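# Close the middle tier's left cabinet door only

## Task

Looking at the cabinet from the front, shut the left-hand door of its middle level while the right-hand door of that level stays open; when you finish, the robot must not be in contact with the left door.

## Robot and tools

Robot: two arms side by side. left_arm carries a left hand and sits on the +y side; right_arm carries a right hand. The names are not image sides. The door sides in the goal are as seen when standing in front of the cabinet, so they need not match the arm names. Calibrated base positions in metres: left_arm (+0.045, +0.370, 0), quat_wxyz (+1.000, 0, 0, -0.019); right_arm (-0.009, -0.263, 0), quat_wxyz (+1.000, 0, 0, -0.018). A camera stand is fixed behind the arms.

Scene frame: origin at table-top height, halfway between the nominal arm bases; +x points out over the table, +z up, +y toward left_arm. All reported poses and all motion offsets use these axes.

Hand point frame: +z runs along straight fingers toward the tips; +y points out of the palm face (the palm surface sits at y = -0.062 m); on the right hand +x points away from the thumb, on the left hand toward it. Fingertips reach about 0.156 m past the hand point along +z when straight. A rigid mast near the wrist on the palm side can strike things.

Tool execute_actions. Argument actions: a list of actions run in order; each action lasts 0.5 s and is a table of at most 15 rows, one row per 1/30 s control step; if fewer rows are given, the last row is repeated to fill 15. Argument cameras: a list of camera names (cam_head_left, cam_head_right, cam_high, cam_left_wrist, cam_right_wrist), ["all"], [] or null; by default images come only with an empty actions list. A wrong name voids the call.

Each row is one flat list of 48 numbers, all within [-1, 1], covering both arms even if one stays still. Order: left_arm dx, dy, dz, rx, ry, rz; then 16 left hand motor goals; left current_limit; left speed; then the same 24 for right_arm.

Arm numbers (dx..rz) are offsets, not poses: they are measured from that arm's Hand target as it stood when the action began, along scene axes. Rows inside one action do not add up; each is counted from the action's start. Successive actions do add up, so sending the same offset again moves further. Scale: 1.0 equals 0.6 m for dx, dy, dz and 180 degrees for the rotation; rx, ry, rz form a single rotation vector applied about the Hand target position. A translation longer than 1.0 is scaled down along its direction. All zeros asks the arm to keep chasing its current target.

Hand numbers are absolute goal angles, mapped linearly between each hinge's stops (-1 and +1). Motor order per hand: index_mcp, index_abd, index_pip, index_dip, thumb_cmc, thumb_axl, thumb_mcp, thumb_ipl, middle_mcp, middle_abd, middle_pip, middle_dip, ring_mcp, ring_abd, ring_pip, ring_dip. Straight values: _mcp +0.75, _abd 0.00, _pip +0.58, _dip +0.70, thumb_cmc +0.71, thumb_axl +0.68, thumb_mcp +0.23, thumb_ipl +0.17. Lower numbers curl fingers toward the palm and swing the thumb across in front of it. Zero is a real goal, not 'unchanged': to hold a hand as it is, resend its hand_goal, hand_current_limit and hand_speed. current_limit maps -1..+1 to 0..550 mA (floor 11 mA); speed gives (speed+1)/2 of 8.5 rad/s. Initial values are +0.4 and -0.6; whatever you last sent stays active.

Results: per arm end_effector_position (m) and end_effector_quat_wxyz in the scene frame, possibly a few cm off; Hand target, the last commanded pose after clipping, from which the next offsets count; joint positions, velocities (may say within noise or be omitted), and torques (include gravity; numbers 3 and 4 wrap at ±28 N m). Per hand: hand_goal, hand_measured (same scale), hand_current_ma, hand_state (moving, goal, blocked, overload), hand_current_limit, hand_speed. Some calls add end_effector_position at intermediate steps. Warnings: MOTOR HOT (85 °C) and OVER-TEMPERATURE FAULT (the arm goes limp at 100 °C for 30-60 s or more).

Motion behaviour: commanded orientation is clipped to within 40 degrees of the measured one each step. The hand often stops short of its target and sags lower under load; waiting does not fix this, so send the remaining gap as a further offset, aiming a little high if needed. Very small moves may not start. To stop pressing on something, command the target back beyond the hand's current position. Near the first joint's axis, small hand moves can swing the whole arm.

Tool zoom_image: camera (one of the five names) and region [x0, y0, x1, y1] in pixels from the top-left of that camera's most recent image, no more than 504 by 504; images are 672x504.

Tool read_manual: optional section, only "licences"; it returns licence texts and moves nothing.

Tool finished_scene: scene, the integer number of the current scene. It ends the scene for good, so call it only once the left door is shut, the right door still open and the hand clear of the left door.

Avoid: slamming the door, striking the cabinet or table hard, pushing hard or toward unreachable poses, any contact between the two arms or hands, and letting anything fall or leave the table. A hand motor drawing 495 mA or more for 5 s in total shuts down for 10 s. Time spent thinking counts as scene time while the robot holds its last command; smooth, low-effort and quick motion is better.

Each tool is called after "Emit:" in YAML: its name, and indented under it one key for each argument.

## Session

Emit:
execute_actions:
  actions: []

Scene clock: 0.00 s.
left_arm: end_effector_position=(+0.6197, +0.3688, +0.2416) hand_goal=(+0.754, +0.000, +0.576, +0.696, +0.714, +0.678, +0.226, +0.168, +0.754, +0.000, +0.576, +0.696, +0.754, +0.000, +0.576, +0.696) hand_measured=(+0.754, +0.000, +0.576, +0.696, +0.714, +0.678, +0.226, +0.168, +0.754, +0.000, +0.576, +0.696, +0.754, +0.000, +0.576, +0.696) hand_current_ma=(+0, +0, +0, +0, +0, +0, +0, +0, +0, +0, +0, +0, +0, +0, +0, +0) hand_state=(goal, goal, goal, goal, goal, goal, goal, goal, goal, goal, goal, goal, goal, goal, goal, goal) hand_current_limit=0.40 hand_speed=-0.60 end_effector_quat_wxyz=(+0.141, +0.909, +0.147, +0.364) | right_arm: end_effector_position=(+0.5859, -0.2161, +0.3092) hand_goal=(+0.754, +0.000, +0.576, +0.696, +0.714, +0.678, +0.226, +0.168, +0.754, +0.000, +0.576, +0.696, +0.754, +0.000, +0.576, +0.696) hand_measured=(+0.754, +0.000, +0.576, +0.696, +0.714, +0.678, +0.226, +0.168, +0.754, +0.000, +0.576, +0.696, +0.754, +0.000, +0.576, +0.696) hand_current_ma=(+0, +0, +0, +0, +0, +0, +0, +0, +0, +0, +0, +0, +0, +0, +0, +0) hand_state=(goal, goal, goal, goal, goal, goal, goal, goal, goal, goal, goal, goal, goal, goal, goal, goal) hand_current_limit=0.40 hand_speed=-0.60 end_effector_quat_wxyz=(+0.315, +0.473, +0.785, -0.245)
Joint positions: left_arm=[0.259 1.411 1.025 -0.431 0.305 1.349] | right_arm=[0.334 1.596 1.556 -1.456 0.819 -0.221]
Joint velocities: within noise
Joint torques (N m): no reading
Heat: left arm: hottest waist 32 °C; right arm: hottest waist 23 °C.
Hand target: left_arm +0.6275, +0.3705, +0.2581; +0.140, +0.903, +0.144, +0.379 | right_arm +0.5908, -0.2147, +0.3271; +0.327, +0.479, +0.781, -0.232

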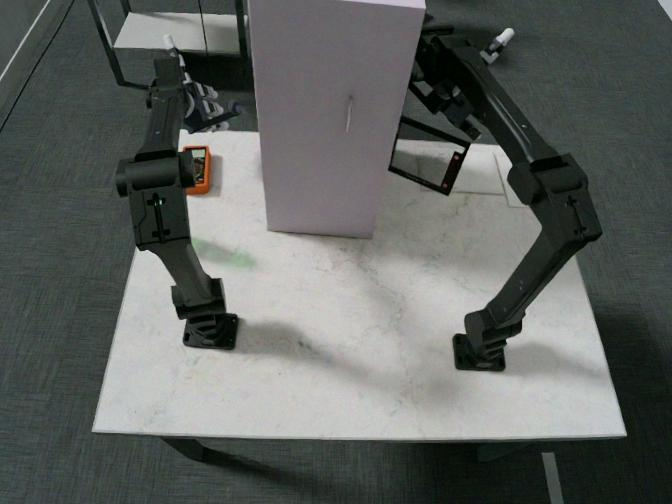

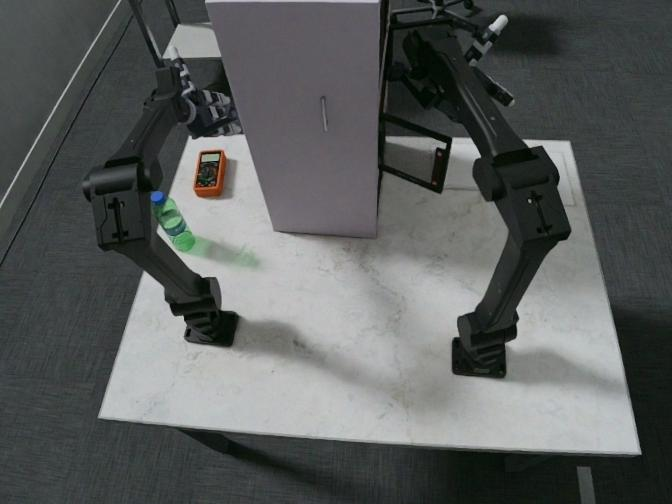

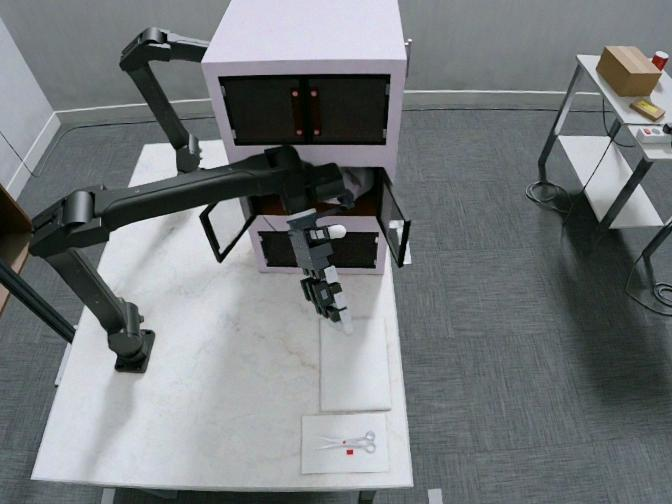

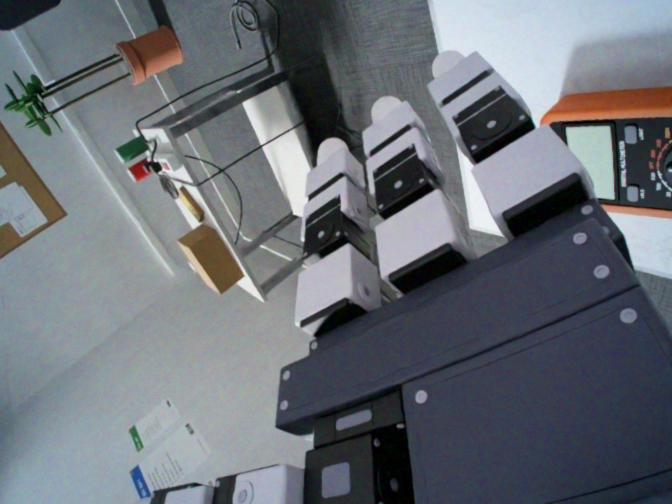

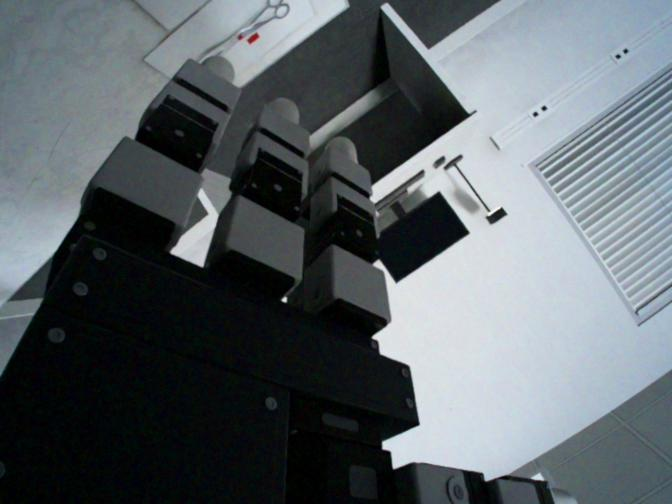

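Emit:
zoom_image:
  camera: "cam_head_left"
  region: [360, 90, 500, 210]

Emit:
zoom_image:
  camera: "cam_high"
  region: [190, 140, 430, 290]

Scaled by 3.600.

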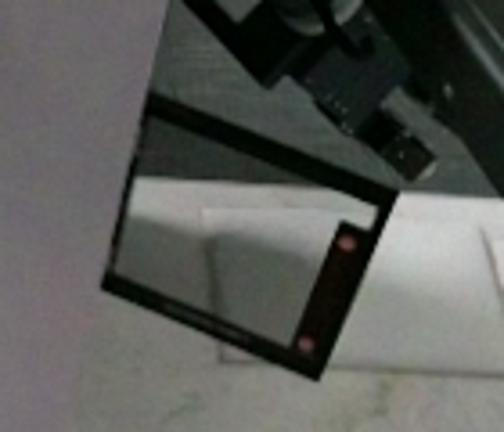

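Scaled by 2.100.

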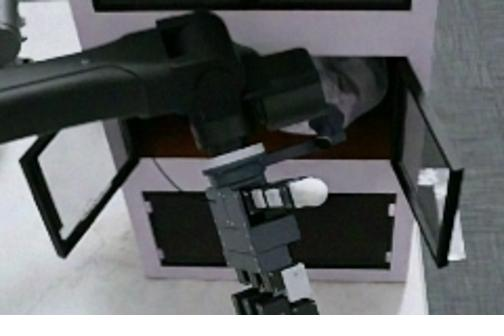

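Emit:
execute_actions:
  actions:
    - [[0,0,0,0,0,0,0.754,0,0.576,0.696,0.714,0.678,0.226,0.168,0.754,0,0.576,0.696,0.754,0,0.576,0.696,0.4,-0.6,-0.05,-0.085,0,0.031,0.0292,0.0891,0.5,0,0.576,0.696,0.714,0.678,0.226,0.168,0.5,0,0.576,0.696,0.5,0,0.576,0.696,0.7,-0.6]]
    - [[0,0,0,0,0,0,0.754,0,0.576,0.696,0.714,0.678,0.226,0.168,0.754,0,0.576,0.696,0.754,0,0.576,0.696,0.4,-0.6,-0.065,-0.085,0,0.031,0.0292,0.0891,0.1,0,0.576,0.696,0.714,0.678,0.226,0.168,0.1,0,0.576,0.696,0.1,0,0.576,0.696,0.7,-0.6]]
    - [[0,0,0,0,0,0,0.754,0,0.576,0.696,0.714,0.678,0.226,0.168,0.754,0,0.576,0.696,0.754,0,0.576,0.696,0.4,-0.6,-0.08,-0.08,0,0.031,0.0292,0.0891,-0.48,0,0.576,0.696,0.714,0.678,0.226,0.168,-0.48,0,0.576,0.696,-0.48,0,0.576,0.696,0.7,-0.6]]
    - [[0,0,0,0,0,0,0.754,0,0.576,0.696,0.714,0.678,0.226,0.168,0.754,0,0.576,0.696,0.754,0,0.576,0.696,0.4,-0.6,-0.085,0.015,0,0,0,0,-0.48,0,0.576,0.696,0.714,0.678,0.226,0.168,-0.48,0,0.576,0.696,-0.48,0,0.576,0.696,0.7,-0.6]]
    - [[0,0,0,0,0,0,0.754,0,0.576,0.696,0.714,0.678,0.226,0.168,0.754,0,0.576,0.696,0.754,0,0.576,0.696,0.4,-0.6,-0.085,0.02,0,0,0,0,-0.48,0,0.576,0.696,0.714,0.678,0.226,0.168,-0.48,0,0.576,0.696,-0.48,0,0.576,0.696,0.7,-0.6]]
  cameras: ["cam_head_left","cam_high"]

Scene clock: 10.93 s.
left_arm: end_effector_position=(+0.6197, +0.3688, +0.2416) hand_goal=(+0.754, +0.000, +0.576, +0.696, +0.714, +0.678, +0.226, +0.168, +0.754, +0.000, +0.576, +0.696, +0.754, +0.000, +0.576, +0.696) hand_measured=(+0.754, +0.000, +0.576, +0.696, +0.716, +0.678, +0.224, +0.168, +0.754, +0.000, +0.576, +0.696, +0.754, +0.000, +0.576, +0.696) hand_current_ma=(+0, +0, +1, +0, +1, -1, -1, +0, +0, +0, +1, +0, +0, +0, +1, +0) hand_state=(goal, goal, goal, goal, goal, goal, goal, goal, goal, goal, goal, goal, goal, goal, goal, goal) hand_current_limit=0.40 hand_speed=-0.60 end_effector_quat_wxyz=(+0.141, +0.909, +0.147, +0.364) | right_arm: end_effector_position=(+0.3773, -0.3421, +0.3298) hand_goal=(-0.480, +0.000, +0.576, +0.696, +0.714, +0.678, +0.226, +0.168, -0.480, +0.000, +0.576, +0.696, -0.480, +0.000, +0.576, +0.696) hand_measured=(-0.462, +0.000, +0.576, +0.696, +0.714, +0.678, +0.224, +0.168, -0.460, -0.002, +0.576, +0.696, -0.462, -0.002, +0.576, +0.696) hand_current_ma=(+92, -3, +3, +0, +2, -4, -16, -2, +103, -4, +3, +0, +93, -4, +4, +0) hand_state=(goal, goal, goal, goal, goal, goal, goal, goal, blocked, goal, goal, goal, goal, goal, goal, goal) hand_current_limit=0.70 hand_speed=-0.60 end_effector_quat_wxyz=(+0.221, +0.130, +0.966, -0.029)
Joint positions: left_arm=[0.259 1.411 1.025 -0.431 0.305 1.349] | right_arm=[-0.426 1.053 1.184 -1.26 -0.085 -1.746]
Joint torques (N m): left_arm=[-0.56 -11.16 13.42 2.74 0.38 -0.14] | right_arm=[-0.85 -5.48 8.36 0.51 -0.35 -0.06]
Heat: left arm: hottest waist 31 °C; right arm: hottest shoulder 24 °C.
Hand target: left_arm +0.6275, +0.3705, +0.2581; +0.140, +0.903, +0.144, +0.379 | right_arm +0.3717, -0.3438, +0.3271; +0.215, +0.127, +0.968, -0.029
Off the commanded pose: left_arm 0.018 m, 2 deg | right_arm 0.007 m, 1 deg.
Step readings (end_effector_position of left_arm | right_arm):
0: (+0.6197, +0.3688, +0.2416) | (+0.5859, -0.2161, +0.3092)
1: (+0.6197, +0.3688, +0.2416) | (+0.5859, -0.2159, +0.3087)
2: (+0.6197, +0.3688, +0.2416) | (+0.5858, -0.2160, +0.3066)
4: (+0.6197, +0.3688, +0.2416) | (+0.5830, -0.2161, +0.3012)
8: (+0.6197, +0.3688, +0.2416) | (+0.5692, -0.2465, +0.3064)
15: (+0.6197, +0.3688, +0.2416) | (+0.5598, -0.2741, +0.3367)
16: (+0.6197, +0.3688, +0.2416) | (+0.5597, -0.2711, +0.3366)
17: (+0.6197, +0.3688, +0.2416) | (+0.5587, -0.2685, +0.3342)
19: (+0.6197, +0.3688, +0.2416) | (+0.5512, -0.2645, +0.3245)
23: (+0.6197, +0.3688, +0.2416) | (+0.5321, -0.2988, +0.3150)
30: (+0.6197, +0.3688, +0.2416) | (+0.5235, -0.3238, +0.3250)
31: (+0.6197, +0.3688, +0.2416) | (+0.5233, -0.3202, +0.3248)
32: (+0.6197, +0.3688, +0.2416) | (+0.5218, -0.3168, +0.3245)
34: (+0.6197, +0.3688, +0.2416) | (+0.5152, -0.3136, +0.3240)
38: (+0.6197, +0.3688, +0.2416) | (+0.4953, -0.3504, +0.3236)
45: (+0.6197, +0.3688, +0.2416) | (+0.4731, -0.3696, +0.3189)
46: (+0.6197, +0.3688, +0.2416) | (+0.4718, -0.3679, +0.3185)
47: (+0.6197, +0.3688, +0.2416) | (+0.4704, -0.3663, +0.3182)
49: (+0.6197, +0.3688, +0.2416) | (+0.4643, -0.3628, +0.3161)
53: (+0.6197, +0.3688, +0.2416) | (+0.4431, -0.3561, +0.3156)
60: (+0.6197, +0.3688, +0.2416) | (+0.4304, -0.3536, +0.3300)
61: (+0.6197, +0.3688, +0.2416) | (+0.4299, -0.3540, +0.3299)
62: (+0.6197, +0.3688, +0.2416) | (+0.4283, -0.3538, +0.3286)
64: (+0.6197, +0.3688, +0.2416) | (+0.4174, -0.3511, +0.3218)
68: (+0.6197, +0.3688, +0.2416) | (+0.3904, -0.3437, +0.3160)
75: (+0.6197, +0.3688, +0.2416) | (+0.3780, -0.3422, +0.3300)
Images, in order (width x height): cam_head_left 672x504, cam_high 672x504.

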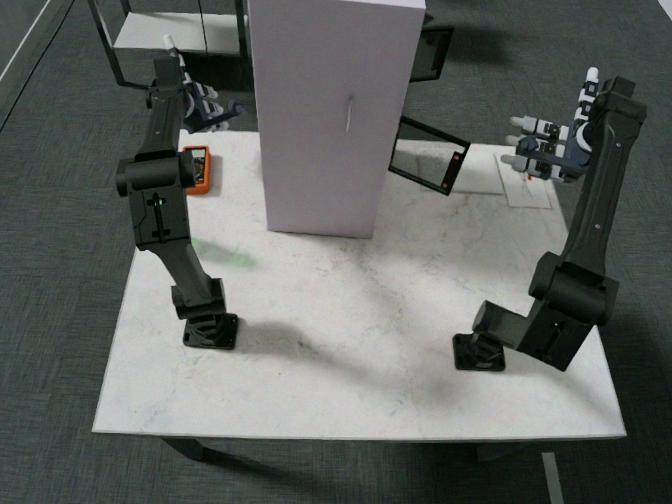

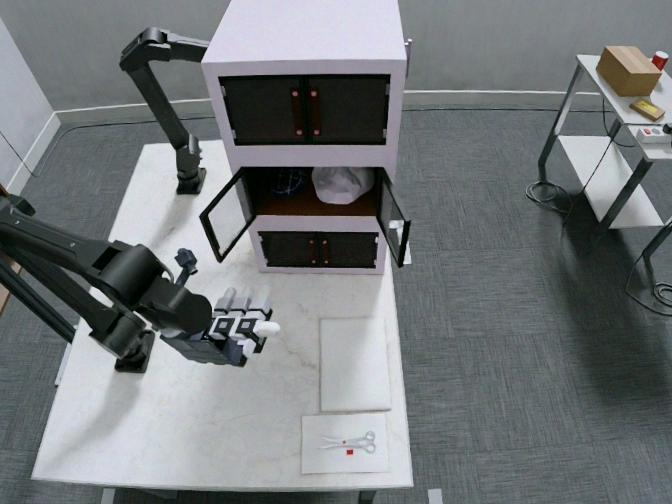

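Emit:
execute_actions:
  actions:
    - [[0,0,0,0,0,0,0.754,0,0.576,0.696,0.714,0.678,0.226,0.168,0.754,0,0.576,0.696,0.754,0,0.576,0.696,0.4,-0.6,-0.092,0.017,0,0,0,0,-0.48,0,0.576,0.696,0.714,0.678,0.226,0.168,-0.48,0,0.576,0.696,-0.48,0,0.576,0.696,0.7,-0.6]]
    - [[0,0,0,0,0,0,0.754,0,0.576,0.696,0.714,0.678,0.226,0.168,0.754,0,0.576,0.696,0.754,0,0.576,0.696,0.4,-0.6,-0.092,0.033,-0.013,0,0,0,-0.48,0,0.576,0.696,0.714,0.678,0.226,0.168,-0.48,0,0.576,0.696,-0.48,0,0.576,0.696,0.7,-0.6]]
    - [[0,0,0,0,0,0,0.754,0,0.576,0.696,0.714,0.678,0.226,0.168,0.754,0,0.576,0.696,0.754,0,0.576,0.696,0.4,-0.6,-0.075,0.067,-0.017,0,0.01,0.02,-0.48,0,0.576,0.696,0.714,0.678,0.226,0.168,-0.48,0,0.576,0.696,-0.48,0,0.576,0.696,0.7,-0.6]]
    - [[0,0,0,0,0,0,0.754,0,0.576,0.696,0.714,0.678,0.226,0.168,0.754,0,0.576,0.696,0.754,0,0.576,0.696,0.4,-0.6,-0.025,0.075,0,0,0.01,0.02,-0.48,0,0.576,0.696,0.714,0.678,0.226,0.168,-0.48,0,0.576,0.696,-0.48,0,0.576,0.696,0.7,-0.6]]
    - [[0,0,0,0,0,0,0.754,0,0.576,0.696,0.714,0.678,0.226,0.168,0.754,0,0.576,0.696,0.754,0,0.576,0.696,0.4,-0.6,-0.005,0.075,0,0,0.0,0.0,-0.48,0,0.576,0.696,0.714,0.678,0.226,0.168,-0.48,0,0.576,0.696,-0.48,0,0.576,0.696,0.7,-0.6]]
  cameras: ["cam_head_left","cam_high"]

Scene clock: 16.57 s.
left_arm: end_effector_position=(+0.6197, +0.3688, +0.2416) hand_goal=(+0.754, +0.000, +0.576, +0.696, +0.714, +0.678, +0.226, +0.168, +0.754, +0.000, +0.576, +0.696, +0.754, +0.000, +0.576, +0.696) hand_measured=(+0.754, +0.000, +0.576, +0.696, +0.716, +0.678, +0.224, +0.168, +0.754, +0.000, +0.576, +0.696, +0.754, +0.000, +0.576, +0.696) hand_current_ma=(+0, +0, +1, +0, +1, -1, -1, +0, +0, +0, +1, +0, +0, +0, +1, +0) hand_state=(goal, goal, goal, goal, goal, goal, goal, goal, goal, goal, goal, goal, goal, goal, goal, goal) hand_current_limit=0.40 hand_speed=-0.60 end_effector_quat_wxyz=(+0.141, +0.909, +0.147, +0.364) | right_arm: end_effector_position=(+0.1991, -0.1855, +0.3087) hand_goal=(-0.480, +0.000, +0.576, +0.696, +0.714, +0.678, +0.226, +0.168, -0.480, +0.000, +0.576, +0.696, -0.480, +0.000, +0.576, +0.696) hand_measured=(-0.462, +0.000, +0.576, +0.696, +0.714, +0.678, +0.224, +0.168, -0.460, -0.002, +0.576, +0.696, -0.462, -0.002, +0.576, +0.696) hand_current_ma=(+89, -3, +3, +0, +4, -4, -17, -2, +100, -4, +3, +0, +90, -4, +4, +0) hand_state=(goal, goal, goal, goal, goal, goal, goal, goal, blocked, goal, goal, goal, goal, goal, goal, goal) hand_current_limit=0.70 hand_speed=-0.60 end_effector_quat_wxyz=(+0.191, +0.059, +0.980, -0.017)
Joint positions: left_arm=[0.259 1.411 1.025 -0.431 0.305 1.349] | right_arm=[0.091 0.542 0.936 -1.585 0.077 -1.41]
Joint torques (N m): left_arm=[-0.67 -11.16 13.42 2.76 0.38 -0.14] | right_arm=[1.67 1.14 8.54 0.46 0.03 0.28]
Heat: left arm: hottest waist 31 °C; right arm: hottest shoulder 24 °C.
Hand target: left_arm +0.6275, +0.3705, +0.2581; +0.140, +0.903, +0.144, +0.379 | right_arm +0.1983, -0.1836, +0.3090; +0.186, +0.065, +0.980, -0.020
Off the commanded pose: left_arm 0.018 m, 2 deg | right_arm 0.002 m, 1 deg.
Step readings (end_effector_position of left_arm | right_arm):
0: (+0.6197, +0.3688, +0.2416) | (+0.3773, -0.3421, +0.3298)
1: (+0.6197, +0.3688, +0.2416) | (+0.3771, -0.3419, +0.3294)
2: (+0.6197, +0.3688, +0.2416) | (+0.3755, -0.3419, +0.3285)
4: (+0.6197, +0.3688, +0.2416) | (+0.3648, -0.3393, +0.3230)
8: (+0.6197, +0.3688, +0.2416) | (+0.3367, -0.3337, +0.3188)
15: (+0.6197, +0.3688, +0.2416) | (+0.3222, -0.3322, +0.3309)
16: (+0.6197, +0.3688, +0.2416) | (+0.3217, -0.3321, +0.3304)
17: (+0.6197, +0.3688, +0.2416) | (+0.3202, -0.3316, +0.3290)
19: (+0.6197, +0.3688, +0.2416) | (+0.3096, -0.3275, +0.3217)
23: (+0.6197, +0.3688, +0.2416) | (+0.2817, -0.3164, +0.3140)
30: (+0.6197, +0.3688, +0.2416) | (+0.2664, -0.3126, +0.3234)
31: (+0.6197, +0.3688, +0.2416) | (+0.2659, -0.3126, +0.3229)
32: (+0.6197, +0.3688, +0.2416) | (+0.2642, -0.3115, +0.3215)
34: (+0.6197, +0.3688, +0.2416) | (+0.2551, -0.3051, +0.3156)
38: (+0.6197, +0.3688, +0.2416) | (+0.2327, -0.2877, +0.3083)
45: (+0.6197, +0.3688, +0.2416) | (+0.2204, -0.2784, +0.3127)
46: (+0.6197, +0.3688, +0.2416) | (+0.2201, -0.2782, +0.3125)
47: (+0.6197, +0.3688, +0.2416) | (+0.2188, -0.2771, +0.3112)
49: (+0.6197, +0.3688, +0.2416) | (+0.2139, -0.2666, +0.3088)
53: (+0.6197, +0.3688, +0.2416) | (+0.2037, -0.2416, +0.3081)
60: (+0.6197, +0.3688, +0.2416) | (+0.2010, -0.2314, +0.3095)
61: (+0.6197, +0.3688, +0.2416) | (+0.2014, -0.2312, +0.3095)
62: (+0.6197, +0.3688, +0.2416) | (+0.2017, -0.2300, +0.3093)
64: (+0.6197, +0.3688, +0.2416) | (+0.2008, -0.2193, +0.3086)
68: (+0.6197, +0.3688, +0.2416) | (+0.1941, -0.1947, +0.3082)
75: (+0.6197, +0.3688, +0.2416) | (+0.1959, -0.1855, +0.3080)
Images, in order (width x height): cam_head_left 672x504, cam_high 672x504.

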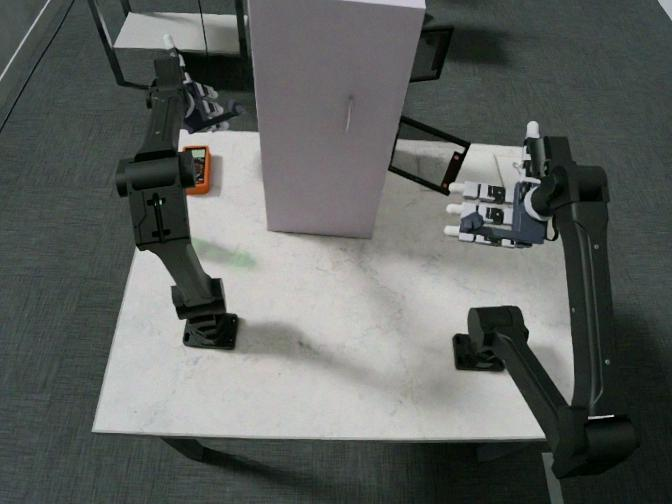

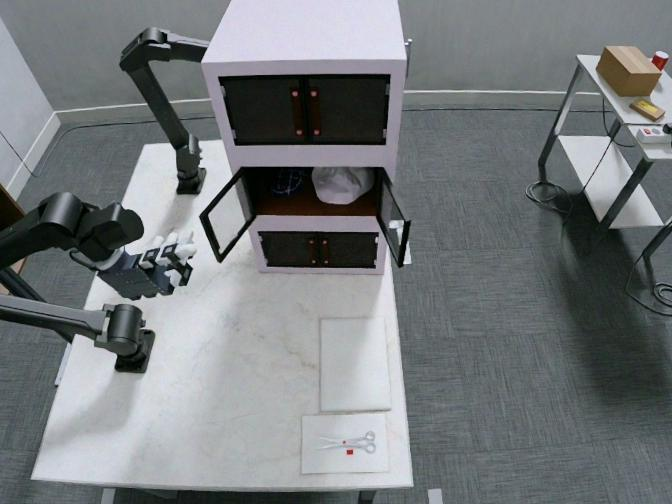

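Emit:
execute_actions:
  actions:
    - [[0,0,0,0,0,0,0.754,0,0.576,0.696,0.714,0.678,0.226,0.168,0.754,0,0.576,0.696,0.754,0,0.576,0.696,0.4,-0.6,-0.003,0.065,0,0,0,0,-0.48,0,0.576,0.696,0.714,0.678,0.226,0.168,-0.48,0,0.576,0.696,-0.48,0,0.576,0.696,0.7,-0.6]]
    - [[0,0,0,0,0,0,0.754,0,0.576,0.696,0.714,0.678,0.226,0.168,0.754,0,0.576,0.696,0.754,0,0.576,0.696,0.4,-0.6,0.055,0,0.02,0,0,0,-0.48,0,0.576,0.696,0.714,0.678,0.226,0.168,-0.48,0,0.576,0.696,-0.48,0,0.576,0.696,0.7,-0.6]]
    - [[0,0,0,0,0,0,0.754,0,0.576,0.696,0.714,0.678,0.226,0.168,0.754,0,0.576,0.696,0.754,0,0.576,0.696,0.4,-0.6,0.055,0,0.02,0,0,0.0,-0.48,0,0.576,0.696,0.714,0.678,0.226,0.168,-0.48,0,0.576,0.696,-0.48,0,0.576,0.696,0.7,-0.6]]
    - [[0,0,0,0,0,0,0.754,0,0.576,0.696,0.714,0.678,0.226,0.168,0.754,0,0.576,0.696,0.754,0,0.576,0.696,0.4,-0.6,0.055,0,0,0,0,0.0,-0.48,0,0.576,0.696,0.714,0.678,0.226,0.168,-0.48,0,0.576,0.696,-0.48,0,0.576,0.696,0.7,-0.6]]
  cameras: ["cam_head_left","cam_high"]

Scene clock: 21.73 s.
left_arm: end_effector_position=(+0.6197, +0.3688, +0.2416) hand_goal=(+0.754, +0.000, +0.576, +0.696, +0.714, +0.678, +0.226, +0.168, +0.754, +0.000, +0.576, +0.696, +0.754, +0.000, +0.576, +0.696) hand_measured=(+0.754, +0.000, +0.576, +0.696, +0.716, +0.678, +0.224, +0.168, +0.754, +0.000, +0.576, +0.696, +0.754, +0.000, +0.576, +0.696) hand_current_ma=(+0, +0, +1, +0, +1, -1, -1, +0, +0, +0, +1, +0, +0, +0, +1, +0) hand_state=(goal, goal, goal, goal, goal, goal, goal, goal, goal, goal, goal, goal, goal, goal, goal, goal) hand_current_limit=0.40 hand_speed=-0.60 end_effector_quat_wxyz=(+0.141, +0.909, +0.147, +0.364) | right_arm: end_effector_position=(+0.2785, -0.1465, +0.2975) hand_goal=(-0.480, +0.000, +0.576, +0.696, +0.714, +0.678, +0.226, +0.168, -0.480, +0.000, +0.576, +0.696, -0.480, +0.000, +0.576, +0.696) hand_measured=(-0.468, -0.006, +0.576, +0.696, +0.714, +0.678, +0.222, +0.168, -0.460, -0.002, +0.576, +0.696, -0.462, -0.002, +0.576, +0.696) hand_current_ma=(+58, -22, +3, +0, +3, -4, -17, -2, +99, -4, +3, +0, +88, -4, +4, +0) hand_state=(goal, goal, goal, goal, goal, goal, goal, goal, goal, goal, goal, goal, goal, goal, goal, goal) hand_current_limit=0.70 hand_speed=-0.60 end_effector_quat_wxyz=(+0.148, +0.065, +0.986, -0.031)
Joint positions: left_arm=[0.259 1.411 1.025 -0.431 0.305 1.349] | right_arm=[0.275 0.831 1.03 -1.504 0.147 -1.219]
Joint torques (N m): left_arm=[-0.62 -11.11 13.42 2.74 0.38 -0.14] | right_arm=[-0.91 -1.79 13.78 1.59 -0.07 -0.1]
Heat: left arm: hottest waist 31 °C; right arm: hottest elbow 25 °C.
Hand target: left_arm +0.6275, +0.3705, +0.2581; +0.140, +0.903, +0.144, +0.379 | right_arm +0.2955, -0.1447, +0.3331; +0.186, +0.065, +0.980, -0.020
Off the commanded pose: left_arm 0.018 m, 2 deg | right_arm 0.039 m, 5 deg.
Step readings (end_effector_position of left_arm | right_arm):
0: (+0.6197, +0.3688, +0.2416) | (+0.1992, -0.1855, +0.3087)
1: (+0.6197, +0.3688, +0.2416) | (+0.1992, -0.1855, +0.3087)
2: (+0.6197, +0.3688, +0.2416) | (+0.1994, -0.1849, +0.3084)
4: (+0.6197, +0.3688, +0.2416) | (+0.1973, -0.1754, +0.3086)
8: (+0.6197, +0.3688, +0.2416) | (+0.1894, -0.1517, +0.3088)
15: (+0.6197, +0.3688, +0.2416) | (+0.1929, -0.1461, +0.3053)
16: (+0.6197, +0.3688, +0.2416) | (+0.1934, -0.1459, +0.3049)
17: (+0.6197, +0.3688, +0.2416) | (+0.1945, -0.1456, +0.3041)
19: (+0.6197, +0.3688, +0.2416) | (+0.1979, -0.1457, +0.3006)
23: (+0.6197, +0.3688, +0.2416) | (+0.2108, -0.1473, +0.2895)
30: (+0.6197, +0.3688, +0.2416) | (+0.2164, -0.1469, +0.2846)
31: (+0.6197, +0.3688, +0.2416) | (+0.2165, -0.1470, +0.2848)
32: (+0.6197, +0.3688, +0.2416) | (+0.2177, -0.1473, +0.2854)
34: (+0.6197, +0.3688, +0.2416) | (+0.2233, -0.1476, +0.2897)
38: (+0.6197, +0.3688, +0.2416) | (+0.2407, -0.1488, +0.3000)
45: (+0.6197, +0.3688, +0.2416) | (+0.2469, -0.1472, +0.2983)
46: (+0.6197, +0.3688, +0.2416) | (+0.2470, -0.1470, +0.2984)
47: (+0.6197, +0.3688, +0.2416) | (+0.2482, -0.1467, +0.2988)
49: (+0.6197, +0.3688, +0.2416) | (+0.2543, -0.1468, +0.3000)
53: (+0.6197, +0.3688, +0.2416) | (+0.2722, -0.1478, +0.3009)
60: (+0.6197, +0.3688, +0.2416) | (+0.2783, -0.1467, +0.2969)
Images, in order (width x height): cam_head_left 672x504, cam_high 672x504.

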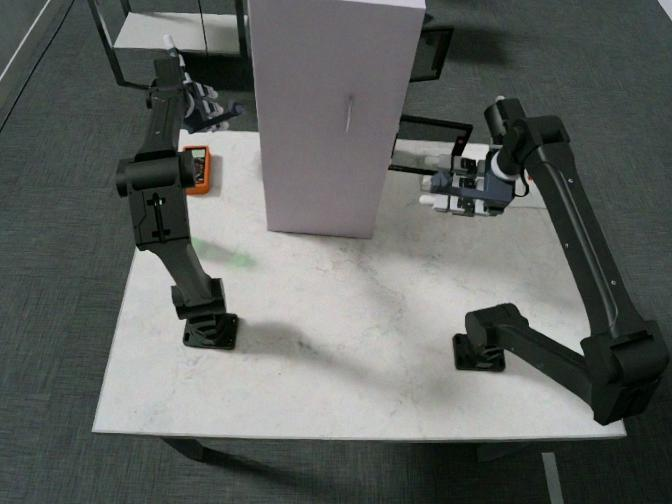

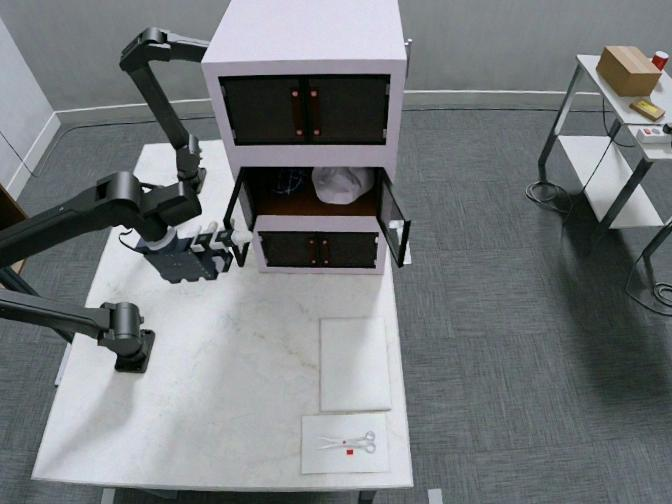

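Emit:
execute_actions:
  actions:
    - [[0,0,0,0,0,0,0.754,0,0.576,0.696,0.714,0.678,0.226,0.168,0.754,0,0.576,0.696,0.754,0,0.576,0.696,0.4,-0.6,0.064,0,0,0,0,0.03,-0.48,0,0.576,0.696,0.714,0.678,0.226,0.168,-0.48,0,0.576,0.696,-0.48,0,0.576,0.696,0.7,-0.6]]
    - [[0,0,0,0,0,0,0.754,0,0.576,0.696,0.714,0.678,0.226,0.168,0.754,0,0.576,0.696,0.754,0,0.576,0.696,0.4,-0.6,0.064,0,0,0,0,0.03,-0.48,0,0.576,0.696,0.714,0.678,0.226,0.168,-0.48,0,0.576,0.696,-0.48,0,0.576,0.696,0.7,-0.6]]
    - [[0,0,0,0,0,0,0.754,0,0.576,0.696,0.714,0.678,0.226,0.168,0.754,0,0.576,0.696,0.754,0,0.576,0.696,0.4,-0.6,0.064,0,0,0,0,0.03,-0.48,0,0.576,0.696,0.714,0.678,0.226,0.168,-0.48,0,0.576,0.696,-0.48,0,0.576,0.696,0.7,-0.6]]
    - [[0,0,0,0,0,0,0.754,0,0.576,0.696,0.714,0.678,0.226,0.168,0.754,0,0.576,0.696,0.754,0,0.576,0.696,0.4,-0.6,0.064,0,0,0,0,0.03,-0.48,0,0.576,0.696,0.714,0.678,0.226,0.168,-0.48,0,0.576,0.696,-0.48,0,0.576,0.696,0.7,-0.6]]
  cameras: ["cam_head_left","cam_high"]

Scene clock: 26.33 s.
left_arm: end_effector_position=(+0.6197, +0.3688, +0.2416) hand_goal=(+0.754, +0.000, +0.576, +0.696, +0.714, +0.678, +0.226, +0.168, +0.754, +0.000, +0.576, +0.696, +0.754, +0.000, +0.576, +0.696) hand_measured=(+0.754, +0.000, +0.576, +0.696, +0.716, +0.678, +0.224, +0.168, +0.754, +0.000, +0.576, +0.696, +0.754, +0.000, +0.576, +0.696) hand_current_ma=(+0, +0, +1, +0, +1, -1, -1, +0, +0, +0, +1, +0, +0, +0, +1, +0) hand_state=(goal, goal, goal, goal, goal, goal, goal, goal, goal, goal, goal, goal, goal, goal, goal, goal) hand_current_limit=0.40 hand_speed=-0.60 end_effector_quat_wxyz=(+0.141, +0.909, +0.147, +0.364) | right_arm: end_effector_position=(+0.4269, -0.1421, +0.3017) hand_goal=(-0.480, +0.000, +0.576, +0.696, +0.714, +0.678, +0.226, +0.168, -0.480, +0.000, +0.576, +0.696, -0.480, +0.000, +0.576, +0.696) hand_measured=(-0.476, -0.036, +0.574, +0.692, +0.714, +0.678, +0.222, +0.168, -0.460, -0.002, +0.576, +0.696, -0.462, -0.002, +0.576, +0.696) hand_current_ma=(+18, -150, -10, -19, +2, -4, -17, -2, +98, -4, +3, +0, +87, -4, +4, +0) hand_state=(goal, blocked, goal, goal, goal, goal, goal, goal, goal, goal, goal, goal, goal, goal, goal, goal) hand_current_limit=0.70 hand_speed=-0.60 end_effector_quat_wxyz=(+0.149, -0.121, +0.981, +0.018)
Joint positions: left_arm=[0.259 1.411 1.025 -0.431 0.305 1.349] | right_arm=[0.092 1.293 1.341 -1.323 -0.055 -1.752]
Joint torques (N m): left_arm=[-0.56 -11.11 13.42 2.74 0.38 -0.14] | right_arm=[-0.73 -7.82 14.17 1.17 -0.34 -0.02]
Heat: left arm: hottest waist 31 °C; right arm: hottest elbow 27 °C.
Hand target: left_arm +0.6275, +0.3705, +0.2581; +0.140, +0.903, +0.144, +0.379 | right_arm +0.4491, -0.1447, +0.3331; +0.186, -0.119, +0.975, +0.016
Off the commanded pose: left_arm 0.018 m, 2 deg | right_arm 0.039 m, 4 deg.
Step readings (end_effector_position of left_arm | right_arm):
0: (+0.6197, +0.3688, +0.2416) | (+0.2785, -0.1465, +0.2975)
1: (+0.6197, +0.3688, +0.2416) | (+0.2786, -0.1464, +0.2976)
2: (+0.6197, +0.3688, +0.2416) | (+0.2795, -0.1455, +0.2982)
4: (+0.6197, +0.3688, +0.2416) | (+0.2866, -0.1454, +0.3006)
8: (+0.6197, +0.3688, +0.2416) | (+0.3088, -0.1479, +0.3019)
15: (+0.6197, +0.3688, +0.2416) | (+0.3155, -0.1459, +0.2967)
16: (+0.6197, +0.3688, +0.2416) | (+0.3156, -0.1455, +0.2972)
17: (+0.6197, +0.3688, +0.2416) | (+0.3166, -0.1451, +0.2981)
19: (+0.6197, +0.3688, +0.2416) | (+0.3230, -0.1444, +0.3010)
23: (+0.6197, +0.3688, +0.2416) | (+0.3432, -0.1449, +0.3019)
30: (+0.6197, +0.3688, +0.2416) | (+0.3506, -0.1432, +0.2991)
31: (+0.6197, +0.3688, +0.2416) | (+0.3508, -0.1431, +0.2998)
32: (+0.6197, +0.3688, +0.2416) | (+0.3516, -0.1430, +0.3008)
34: (+0.6197, +0.3688, +0.2416) | (+0.3572, -0.1424, +0.3033)
38: (+0.6197, +0.3688, +0.2416) | (+0.3772, -0.1419, +0.3023)
45: (+0.6197, +0.3688, +0.2416) | (+0.3871, -0.1421, +0.2984)
46: (+0.6197, +0.3688, +0.2416) | (+0.3873, -0.1421, +0.2991)
47: (+0.6197, +0.3688, +0.2416) | (+0.3881, -0.1418, +0.3003)
49: (+0.6197, +0.3688, +0.2416) | (+0.3942, -0.1411, +0.3038)
53: (+0.6197, +0.3688, +0.2416) | (+0.4169, -0.1421, +0.3055)
60: (+0.6197, +0.3688, +0.2416) | (+0.4266, -0.1421, +0.2996)
Images, in order (width x height): cam_head_left 672x504, cam_high 672x504.

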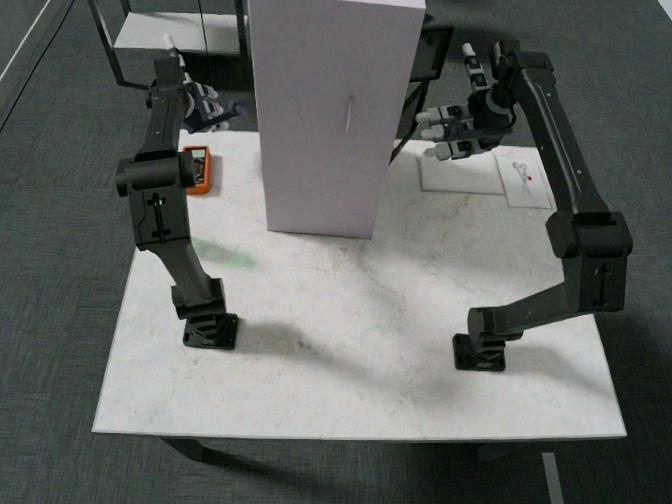

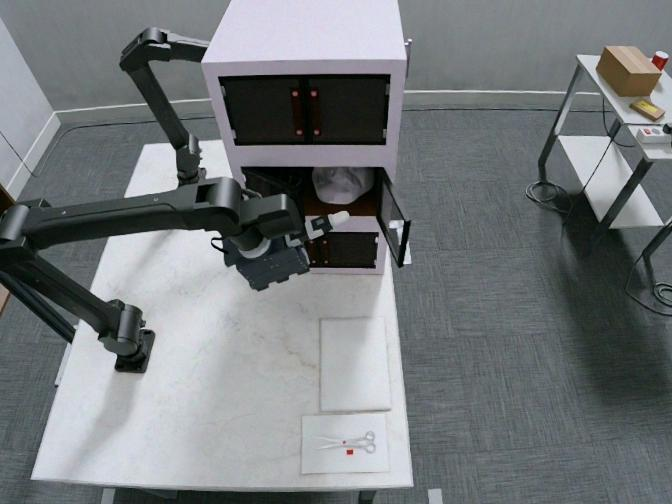

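Emit:
execute_actions:
  actions:
    - [[0,0,0,0,0,0,0.754,0,0.576,0.696,0.714,0.678,0.226,0.168,0.754,0,0.576,0.696,0.754,0,0.576,0.696,0.4,-0.6,0.03,0.04,0,0,0,0.0,-0.48,0,0.576,0.696,0.714,0.678,-0.15,-0.25,-0.48,0,0.576,0.696,-0.48,0,0.576,0.696,0.7,-0.6]]
    - [[0,0,0,0,0,0,0.754,0,0.576,0.696,0.714,0.678,0.226,0.168,0.754,0,0.576,0.696,0.754,0,0.576,0.696,0.4,-0.6,0.02,0.04,0,0,0,0.0,-0.48,0,0.576,0.696,0.714,0.678,-0.15,-0.25,-0.48,0,0.576,0.696,-0.48,0,0.576,0.696,0.7,-0.6]]
    - [[0,0,0,0,0,0,0.754,0,0.576,0.696,0.714,0.678,0.226,0.168,0.754,0,0.576,0.696,0.754,0,0.576,0.696,0.4,-0.6,-0.01,0.033,0,0,0,0.0,-0.48,0,0.576,0.696,0.714,0.678,-0.15,-0.25,-0.48,0,0.576,0.696,-0.48,0,0.576,0.696,0.7,-0.6]]
    - [[0,0,0,0,0,0,0.754,0,0.576,0.696,0.714,0.678,0.226,0.168,0.754,0,0.576,0.696,0.754,0,0.576,0.696,0.4,-0.6,0,0.03,0,0,0,0.0,-0.48,0,0.576,0.696,0.714,0.678,-0.15,-0.25,-0.48,0,0.576,0.696,-0.48,0,0.576,0.696,0.7,-0.6]]
  cameras: ["cam_head_left","cam_high","cam_right_wrist"]

Scene clock: 31.97 s.
left_arm: end_effector_position=(+0.6197, +0.3688, +0.2416) hand_goal=(+0.754, +0.000, +0.576, +0.696, +0.714, +0.678, +0.226, +0.168, +0.754, +0.000, +0.576, +0.696, +0.754, +0.000, +0.576, +0.696) hand_measured=(+0.754, +0.000, +0.576, +0.696, +0.716, +0.678, +0.224, +0.168, +0.754, +0.000, +0.576, +0.696, +0.754, +0.000, +0.576, +0.696) hand_current_ma=(+0, +0, +1, +0, +1, -1, -1, +0, +0, +0, +1, +0, +0, +0, +1, +0) hand_state=(goal, goal, goal, goal, goal, goal, goal, goal, goal, goal, goal, goal, goal, goal, goal, goal) hand_current_limit=0.40 hand_speed=-0.60 end_effector_quat_wxyz=(+0.141, +0.909, +0.147, +0.364) | right_arm: end_effector_position=(+0.4526, -0.0852, +0.3007) hand_goal=(-0.480, +0.000, +0.576, +0.696, +0.714, +0.678, -0.150, -0.250, -0.480, +0.000, +0.576, +0.696, -0.480, +0.000, +0.576, +0.696) hand_measured=(-0.490, -0.042, +0.566, +0.690, +0.714, +0.678, -0.152, -0.248, -0.460, -0.002, +0.576, +0.696, -0.462, -0.002, +0.576, +0.696) hand_current_ma=(-48, -173, -42, -28, +2, -4, -12, +9, +98, -4, +3, +0, +87, -4, +4, +0) hand_state=(goal, blocked, goal, goal, goal, goal, goal, goal, goal, goal, goal, goal, goal, goal, goal, goal) hand_current_limit=0.70 hand_speed=-0.60 end_effector_quat_wxyz=(+0.149, -0.116, +0.982, +0.002)
Joint positions: left_arm=[0.259 1.411 1.025 -0.431 0.305 1.349] | right_arm=[0.238 1.375 1.423 -1.321 0.022 -1.606]
Joint torques (N m): left_arm=[-0.5 -11.11 13.41 2.76 0.38 -0.15] | right_arm=[3.72 -8.64 14.61 1.51 -0.64 0.37]
Heat: left arm: hottest waist 31 °C; right arm: hottest elbow 29 °C.
Hand target: left_arm +0.6275, +0.3705, +0.2581; +0.140, +0.903, +0.144, +0.379 | right_arm +0.4731, -0.0588, +0.3329; +0.186, -0.120, +0.975, +0.016
Off the commanded pose: left_arm 0.018 m, 2 deg | right_arm 0.046 m, 5 deg.
Step readings (end_effector_position of left_arm | right_arm):
0: (+0.6197, +0.3688, +0.2416) | (+0.4269, -0.1421, +0.3017)
1: (+0.6197, +0.3688, +0.2416) | (+0.4269, -0.1421, +0.3017)
2: (+0.6197, +0.3688, +0.2416) | (+0.4275, -0.1419, +0.3020)
4: (+0.6197, +0.3688, +0.2416) | (+0.4305, -0.1410, +0.3029)
8: (+0.6197, +0.3688, +0.2416) | (+0.4373, -0.1315, +0.3034)
15: (+0.6197, +0.3688, +0.2416) | (+0.4411, -0.1268, +0.3022)
16: (+0.6197, +0.3688, +0.2416) | (+0.4413, -0.1270, +0.3025)
17: (+0.6197, +0.3688, +0.2416) | (+0.4415, -0.1257, +0.3027)
19: (+0.6197, +0.3688, +0.2416) | (+0.4430, -0.1219, +0.3032)
23: (+0.6197, +0.3688, +0.2416) | (+0.4480, -0.1092, +0.3033)
30: (+0.6197, +0.3688, +0.2416) | (+0.4517, -0.1035, +0.3023)
31: (+0.6197, +0.3688, +0.2416) | (+0.4517, -0.1034, +0.3022)
32: (+0.6197, +0.3688, +0.2416) | (+0.4516, -0.1026, +0.3021)
34: (+0.6197, +0.3688, +0.2416) | (+0.4512, -0.0997, +0.3017)
38: (+0.6197, +0.3688, +0.2416) | (+0.4502, -0.0906, +0.3018)
45: (+0.6197, +0.3688, +0.2416) | (+0.4504, -0.0868, +0.3021)
46: (+0.6197, +0.3688, +0.2416) | (+0.4505, -0.0867, +0.3021)
47: (+0.6197, +0.3688, +0.2416) | (+0.4506, -0.0864, +0.3019)
49: (+0.6197, +0.3688, +0.2416) | (+0.4511, -0.0860, +0.3012)
53: (+0.6197, +0.3688, +0.2416) | (+0.4520, -0.0854, +0.3007)
60: (+0.6197, +0.3688, +0.2416) | (+0.4526, -0.0853, +0.3007)
Images, in order (width x height): cam_head_left 672x504, cam_high 672x504, cam_right_wrist 672x504.

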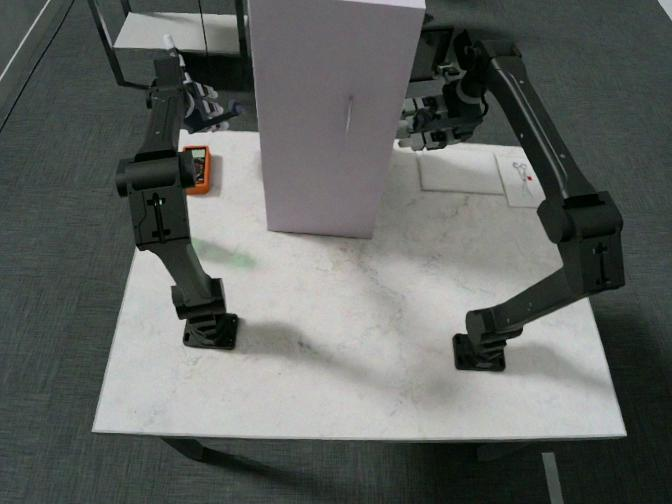

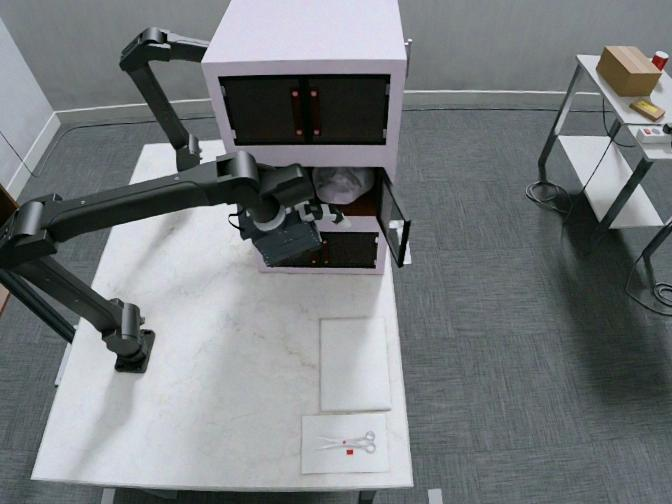

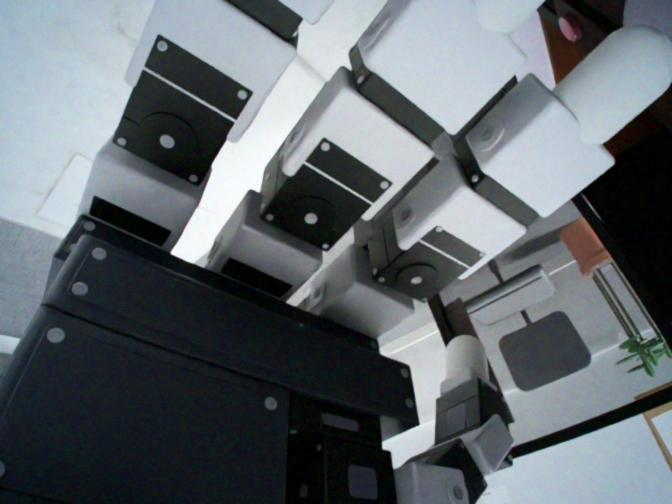

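Emit:
execute_actions:
  actions:
    - [[0,0,0,0,0,0,0.754,0,0.576,0.696,0.714,0.678,0.226,0.168,0.754,0,0.576,0.696,0.754,0,0.576,0.696,0.4,-0.6,0,0.015,0,0,0,0.0,-0.48,0,0.576,0.696,0.714,0.678,-0.15,-0.25,-0.48,0,0.576,0.696,-0.48,0,0.576,0.696,0.7,-0.6]]
    - [[0,0,0,0,0,0,0.754,0,0.576,0.696,0.714,0.678,0.226,0.168,0.754,0,0.576,0.696,0.754,0,0.576,0.696,0.4,-0.6,-0.02,-0.07,-0.02,0,0,0.0,-0.48,0,0.576,0.696,0.714,0.678,-0.15,-0.25,-0.48,0,0.576,0.696,-0.48,0,0.576,0.696,0.7,-0.6]]
    - [[0,0,0,0,0,0,0.754,0,0.576,0.696,0.714,0.678,0.226,0.168,0.754,0,0.576,0.696,0.754,0,0.576,0.696,0.4,-0.6,0,-0.12,0,0,0,0.0,-0.48,0,0.576,0.696,0.714,0.678,-0.15,-0.25,-0.48,0,0.576,0.696,-0.48,0,0.576,0.696,0.7,-0.6]]
    - [[0,0,0,0,0,0,0.754,0,0.576,0.696,0.714,0.678,0.226,0.168,0.754,0,0.576,0.696,0.754,0,0.576,0.696,0.4,-0.6,0,-0.15,0,0,0,0.0,-0.48,0,0.576,0.696,0.714,0.678,-0.15,-0.25,-0.48,0,0.576,0.696,-0.48,0,0.576,0.696,0.7,-0.6]]
  cameras: ["cam_high"]

Emit:
zoom_image:
  camera: "cam_high"
  region: [225, 150, 425, 280]

Scene clock: 36.80 s.
left_arm: end_effector_position=(+0.6197, +0.3688, +0.2416) hand_goal=(+0.754, +0.000, +0.576, +0.696, +0.714, +0.678, +0.226, +0.168, +0.754, +0.000, +0.576, +0.696, +0.754, +0.000, +0.576, +0.696) hand_measured=(+0.754, +0.000, +0.576, +0.696, +0.716, +0.678, +0.224, +0.168, +0.754, +0.000, +0.576, +0.696, +0.754, +0.000, +0.576, +0.696) hand_current_ma=(+0, +0, +1, +0, +1, -1, -1, +0, +0, +0, +1, +0, +0, +0, +1, +0) hand_state=(goal, goal, goal, goal, goal, goal, goal, goal, goal, goal, goal, goal, goal, goal, goal, goal) hand_current_limit=0.40 hand_speed=-0.60 end_effector_quat_wxyz=(+0.141, +0.909, +0.147, +0.364) | right_arm: end_effector_position=(+0.4560, -0.2564, +0.3146) hand_goal=(-0.480, +0.000, +0.576, +0.696, +0.714, +0.678, -0.150, -0.250, -0.480, +0.000, +0.576, +0.696, -0.480, +0.000, +0.576, +0.696) hand_measured=(-0.466, -0.006, +0.580, +0.696, +0.714, +0.678, -0.152, -0.248, -0.460, -0.002, +0.576, +0.696, -0.462, -0.002, +0.576, +0.696) hand_current_ma=(+70, -22, +20, +1, +0, -4, -12, +8, +98, -4, +3, +0, +87, -4, +4, +0) hand_state=(goal, goal, goal, goal, goal, goal, goal, goal, goal, goal, goal, goal, goal, goal, goal, goal) hand_current_limit=0.70 hand_speed=-0.60 end_effector_quat_wxyz=(+0.182, -0.106, +0.977, +0.016)
Joint positions: left_arm=[0.259 1.411 1.025 -0.431 0.305 1.349] | right_arm=[-0.191 1.353 1.416 -1.295 -0.149 -1.988]
Joint torques (N m): left_arm=[-0.62 -11.11 13.42 2.74 0.38 -0.14] | right_arm=[1.08 -8.41 10.82 0.46 -0.43 -0.11]
Heat: left arm: hottest waist 31 °C; right arm: hottest elbow 31 °C.
Hand target: left_arm +0.6275, +0.3705, +0.2581; +0.140, +0.903, +0.144, +0.379 | right_arm +0.4611, -0.2539, +0.3211; +0.186, -0.119, +0.975, +0.016
Off the commanded pose: left_arm 0.018 m, 2 deg | right_arm 0.009 m, 2 deg.
Step readings (end_effector_position of left_arm | right_arm):
0: (+0.6197, +0.3688, +0.2416) | (+0.4526, -0.0852, +0.3007)
1: (+0.6197, +0.3688, +0.2416) | (+0.4526, -0.0852, +0.3007)
2: (+0.6197, +0.3688, +0.2416) | (+0.4527, -0.0850, +0.3006)
4: (+0.6197, +0.3688, +0.2416) | (+0.4530, -0.0848, +0.3004)
8: (+0.6197, +0.3688, +0.2416) | (+0.4539, -0.0846, +0.3012)
15: (+0.6197, +0.3688, +0.2416) | (+0.4541, -0.0845, +0.3012)
16: (+0.6197, +0.3688, +0.2416) | (+0.4541, -0.0845, +0.3012)
17: (+0.6197, +0.3688, +0.2416) | (+0.4541, -0.0845, +0.3013)
19: (+0.6197, +0.3688, +0.2416) | (+0.4541, -0.0851, +0.3023)
23: (+0.6197, +0.3688, +0.2416) | (+0.4548, -0.0855, +0.3046)
30: (+0.6197, +0.3688, +0.2416) | (+0.4558, -0.0873, +0.3060)
31: (+0.6197, +0.3688, +0.2416) | (+0.4559, -0.0876, +0.3061)
32: (+0.6197, +0.3688, +0.2416) | (+0.4556, -0.0886, +0.3065)
34: (+0.6197, +0.3688, +0.2416) | (+0.4568, -0.1001, +0.3081)
38: (+0.6197, +0.3688, +0.2416) | (+0.4637, -0.1449, +0.3113)
45: (+0.6197, +0.3688, +0.2416) | (+0.4640, -0.1669, +0.3139)
46: (+0.6197, +0.3688, +0.2416) | (+0.4635, -0.1664, +0.3140)
47: (+0.6197, +0.3688, +0.2416) | (+0.4625, -0.1666, +0.3147)
49: (+0.6197, +0.3688, +0.2416) | (+0.4613, -0.1775, +0.3160)
53: (+0.6197, +0.3688, +0.2416) | (+0.4622, -0.2293, +0.3157)
60: (+0.6197, +0.3688, +0.2416) | (+0.4579, -0.2573, +0.3155)
Images, in order (width x height): cam_high 672x504.

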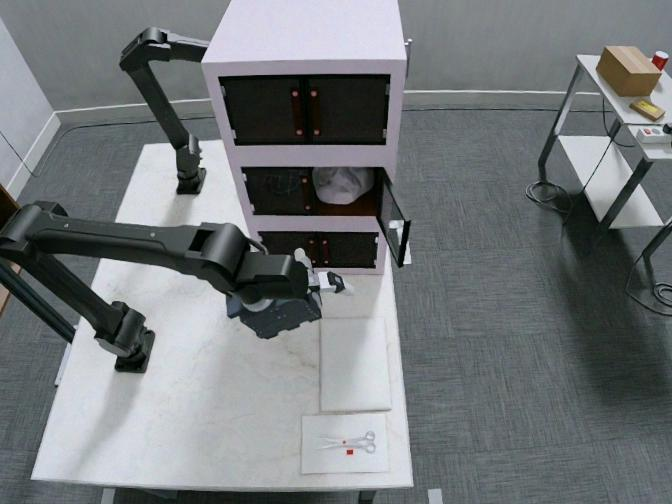

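Scaled by 2.520.

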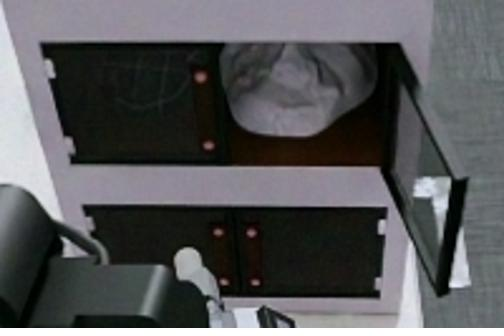

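Emit:
finished_scene:
  scene: 2

The scene is finished: the task was done.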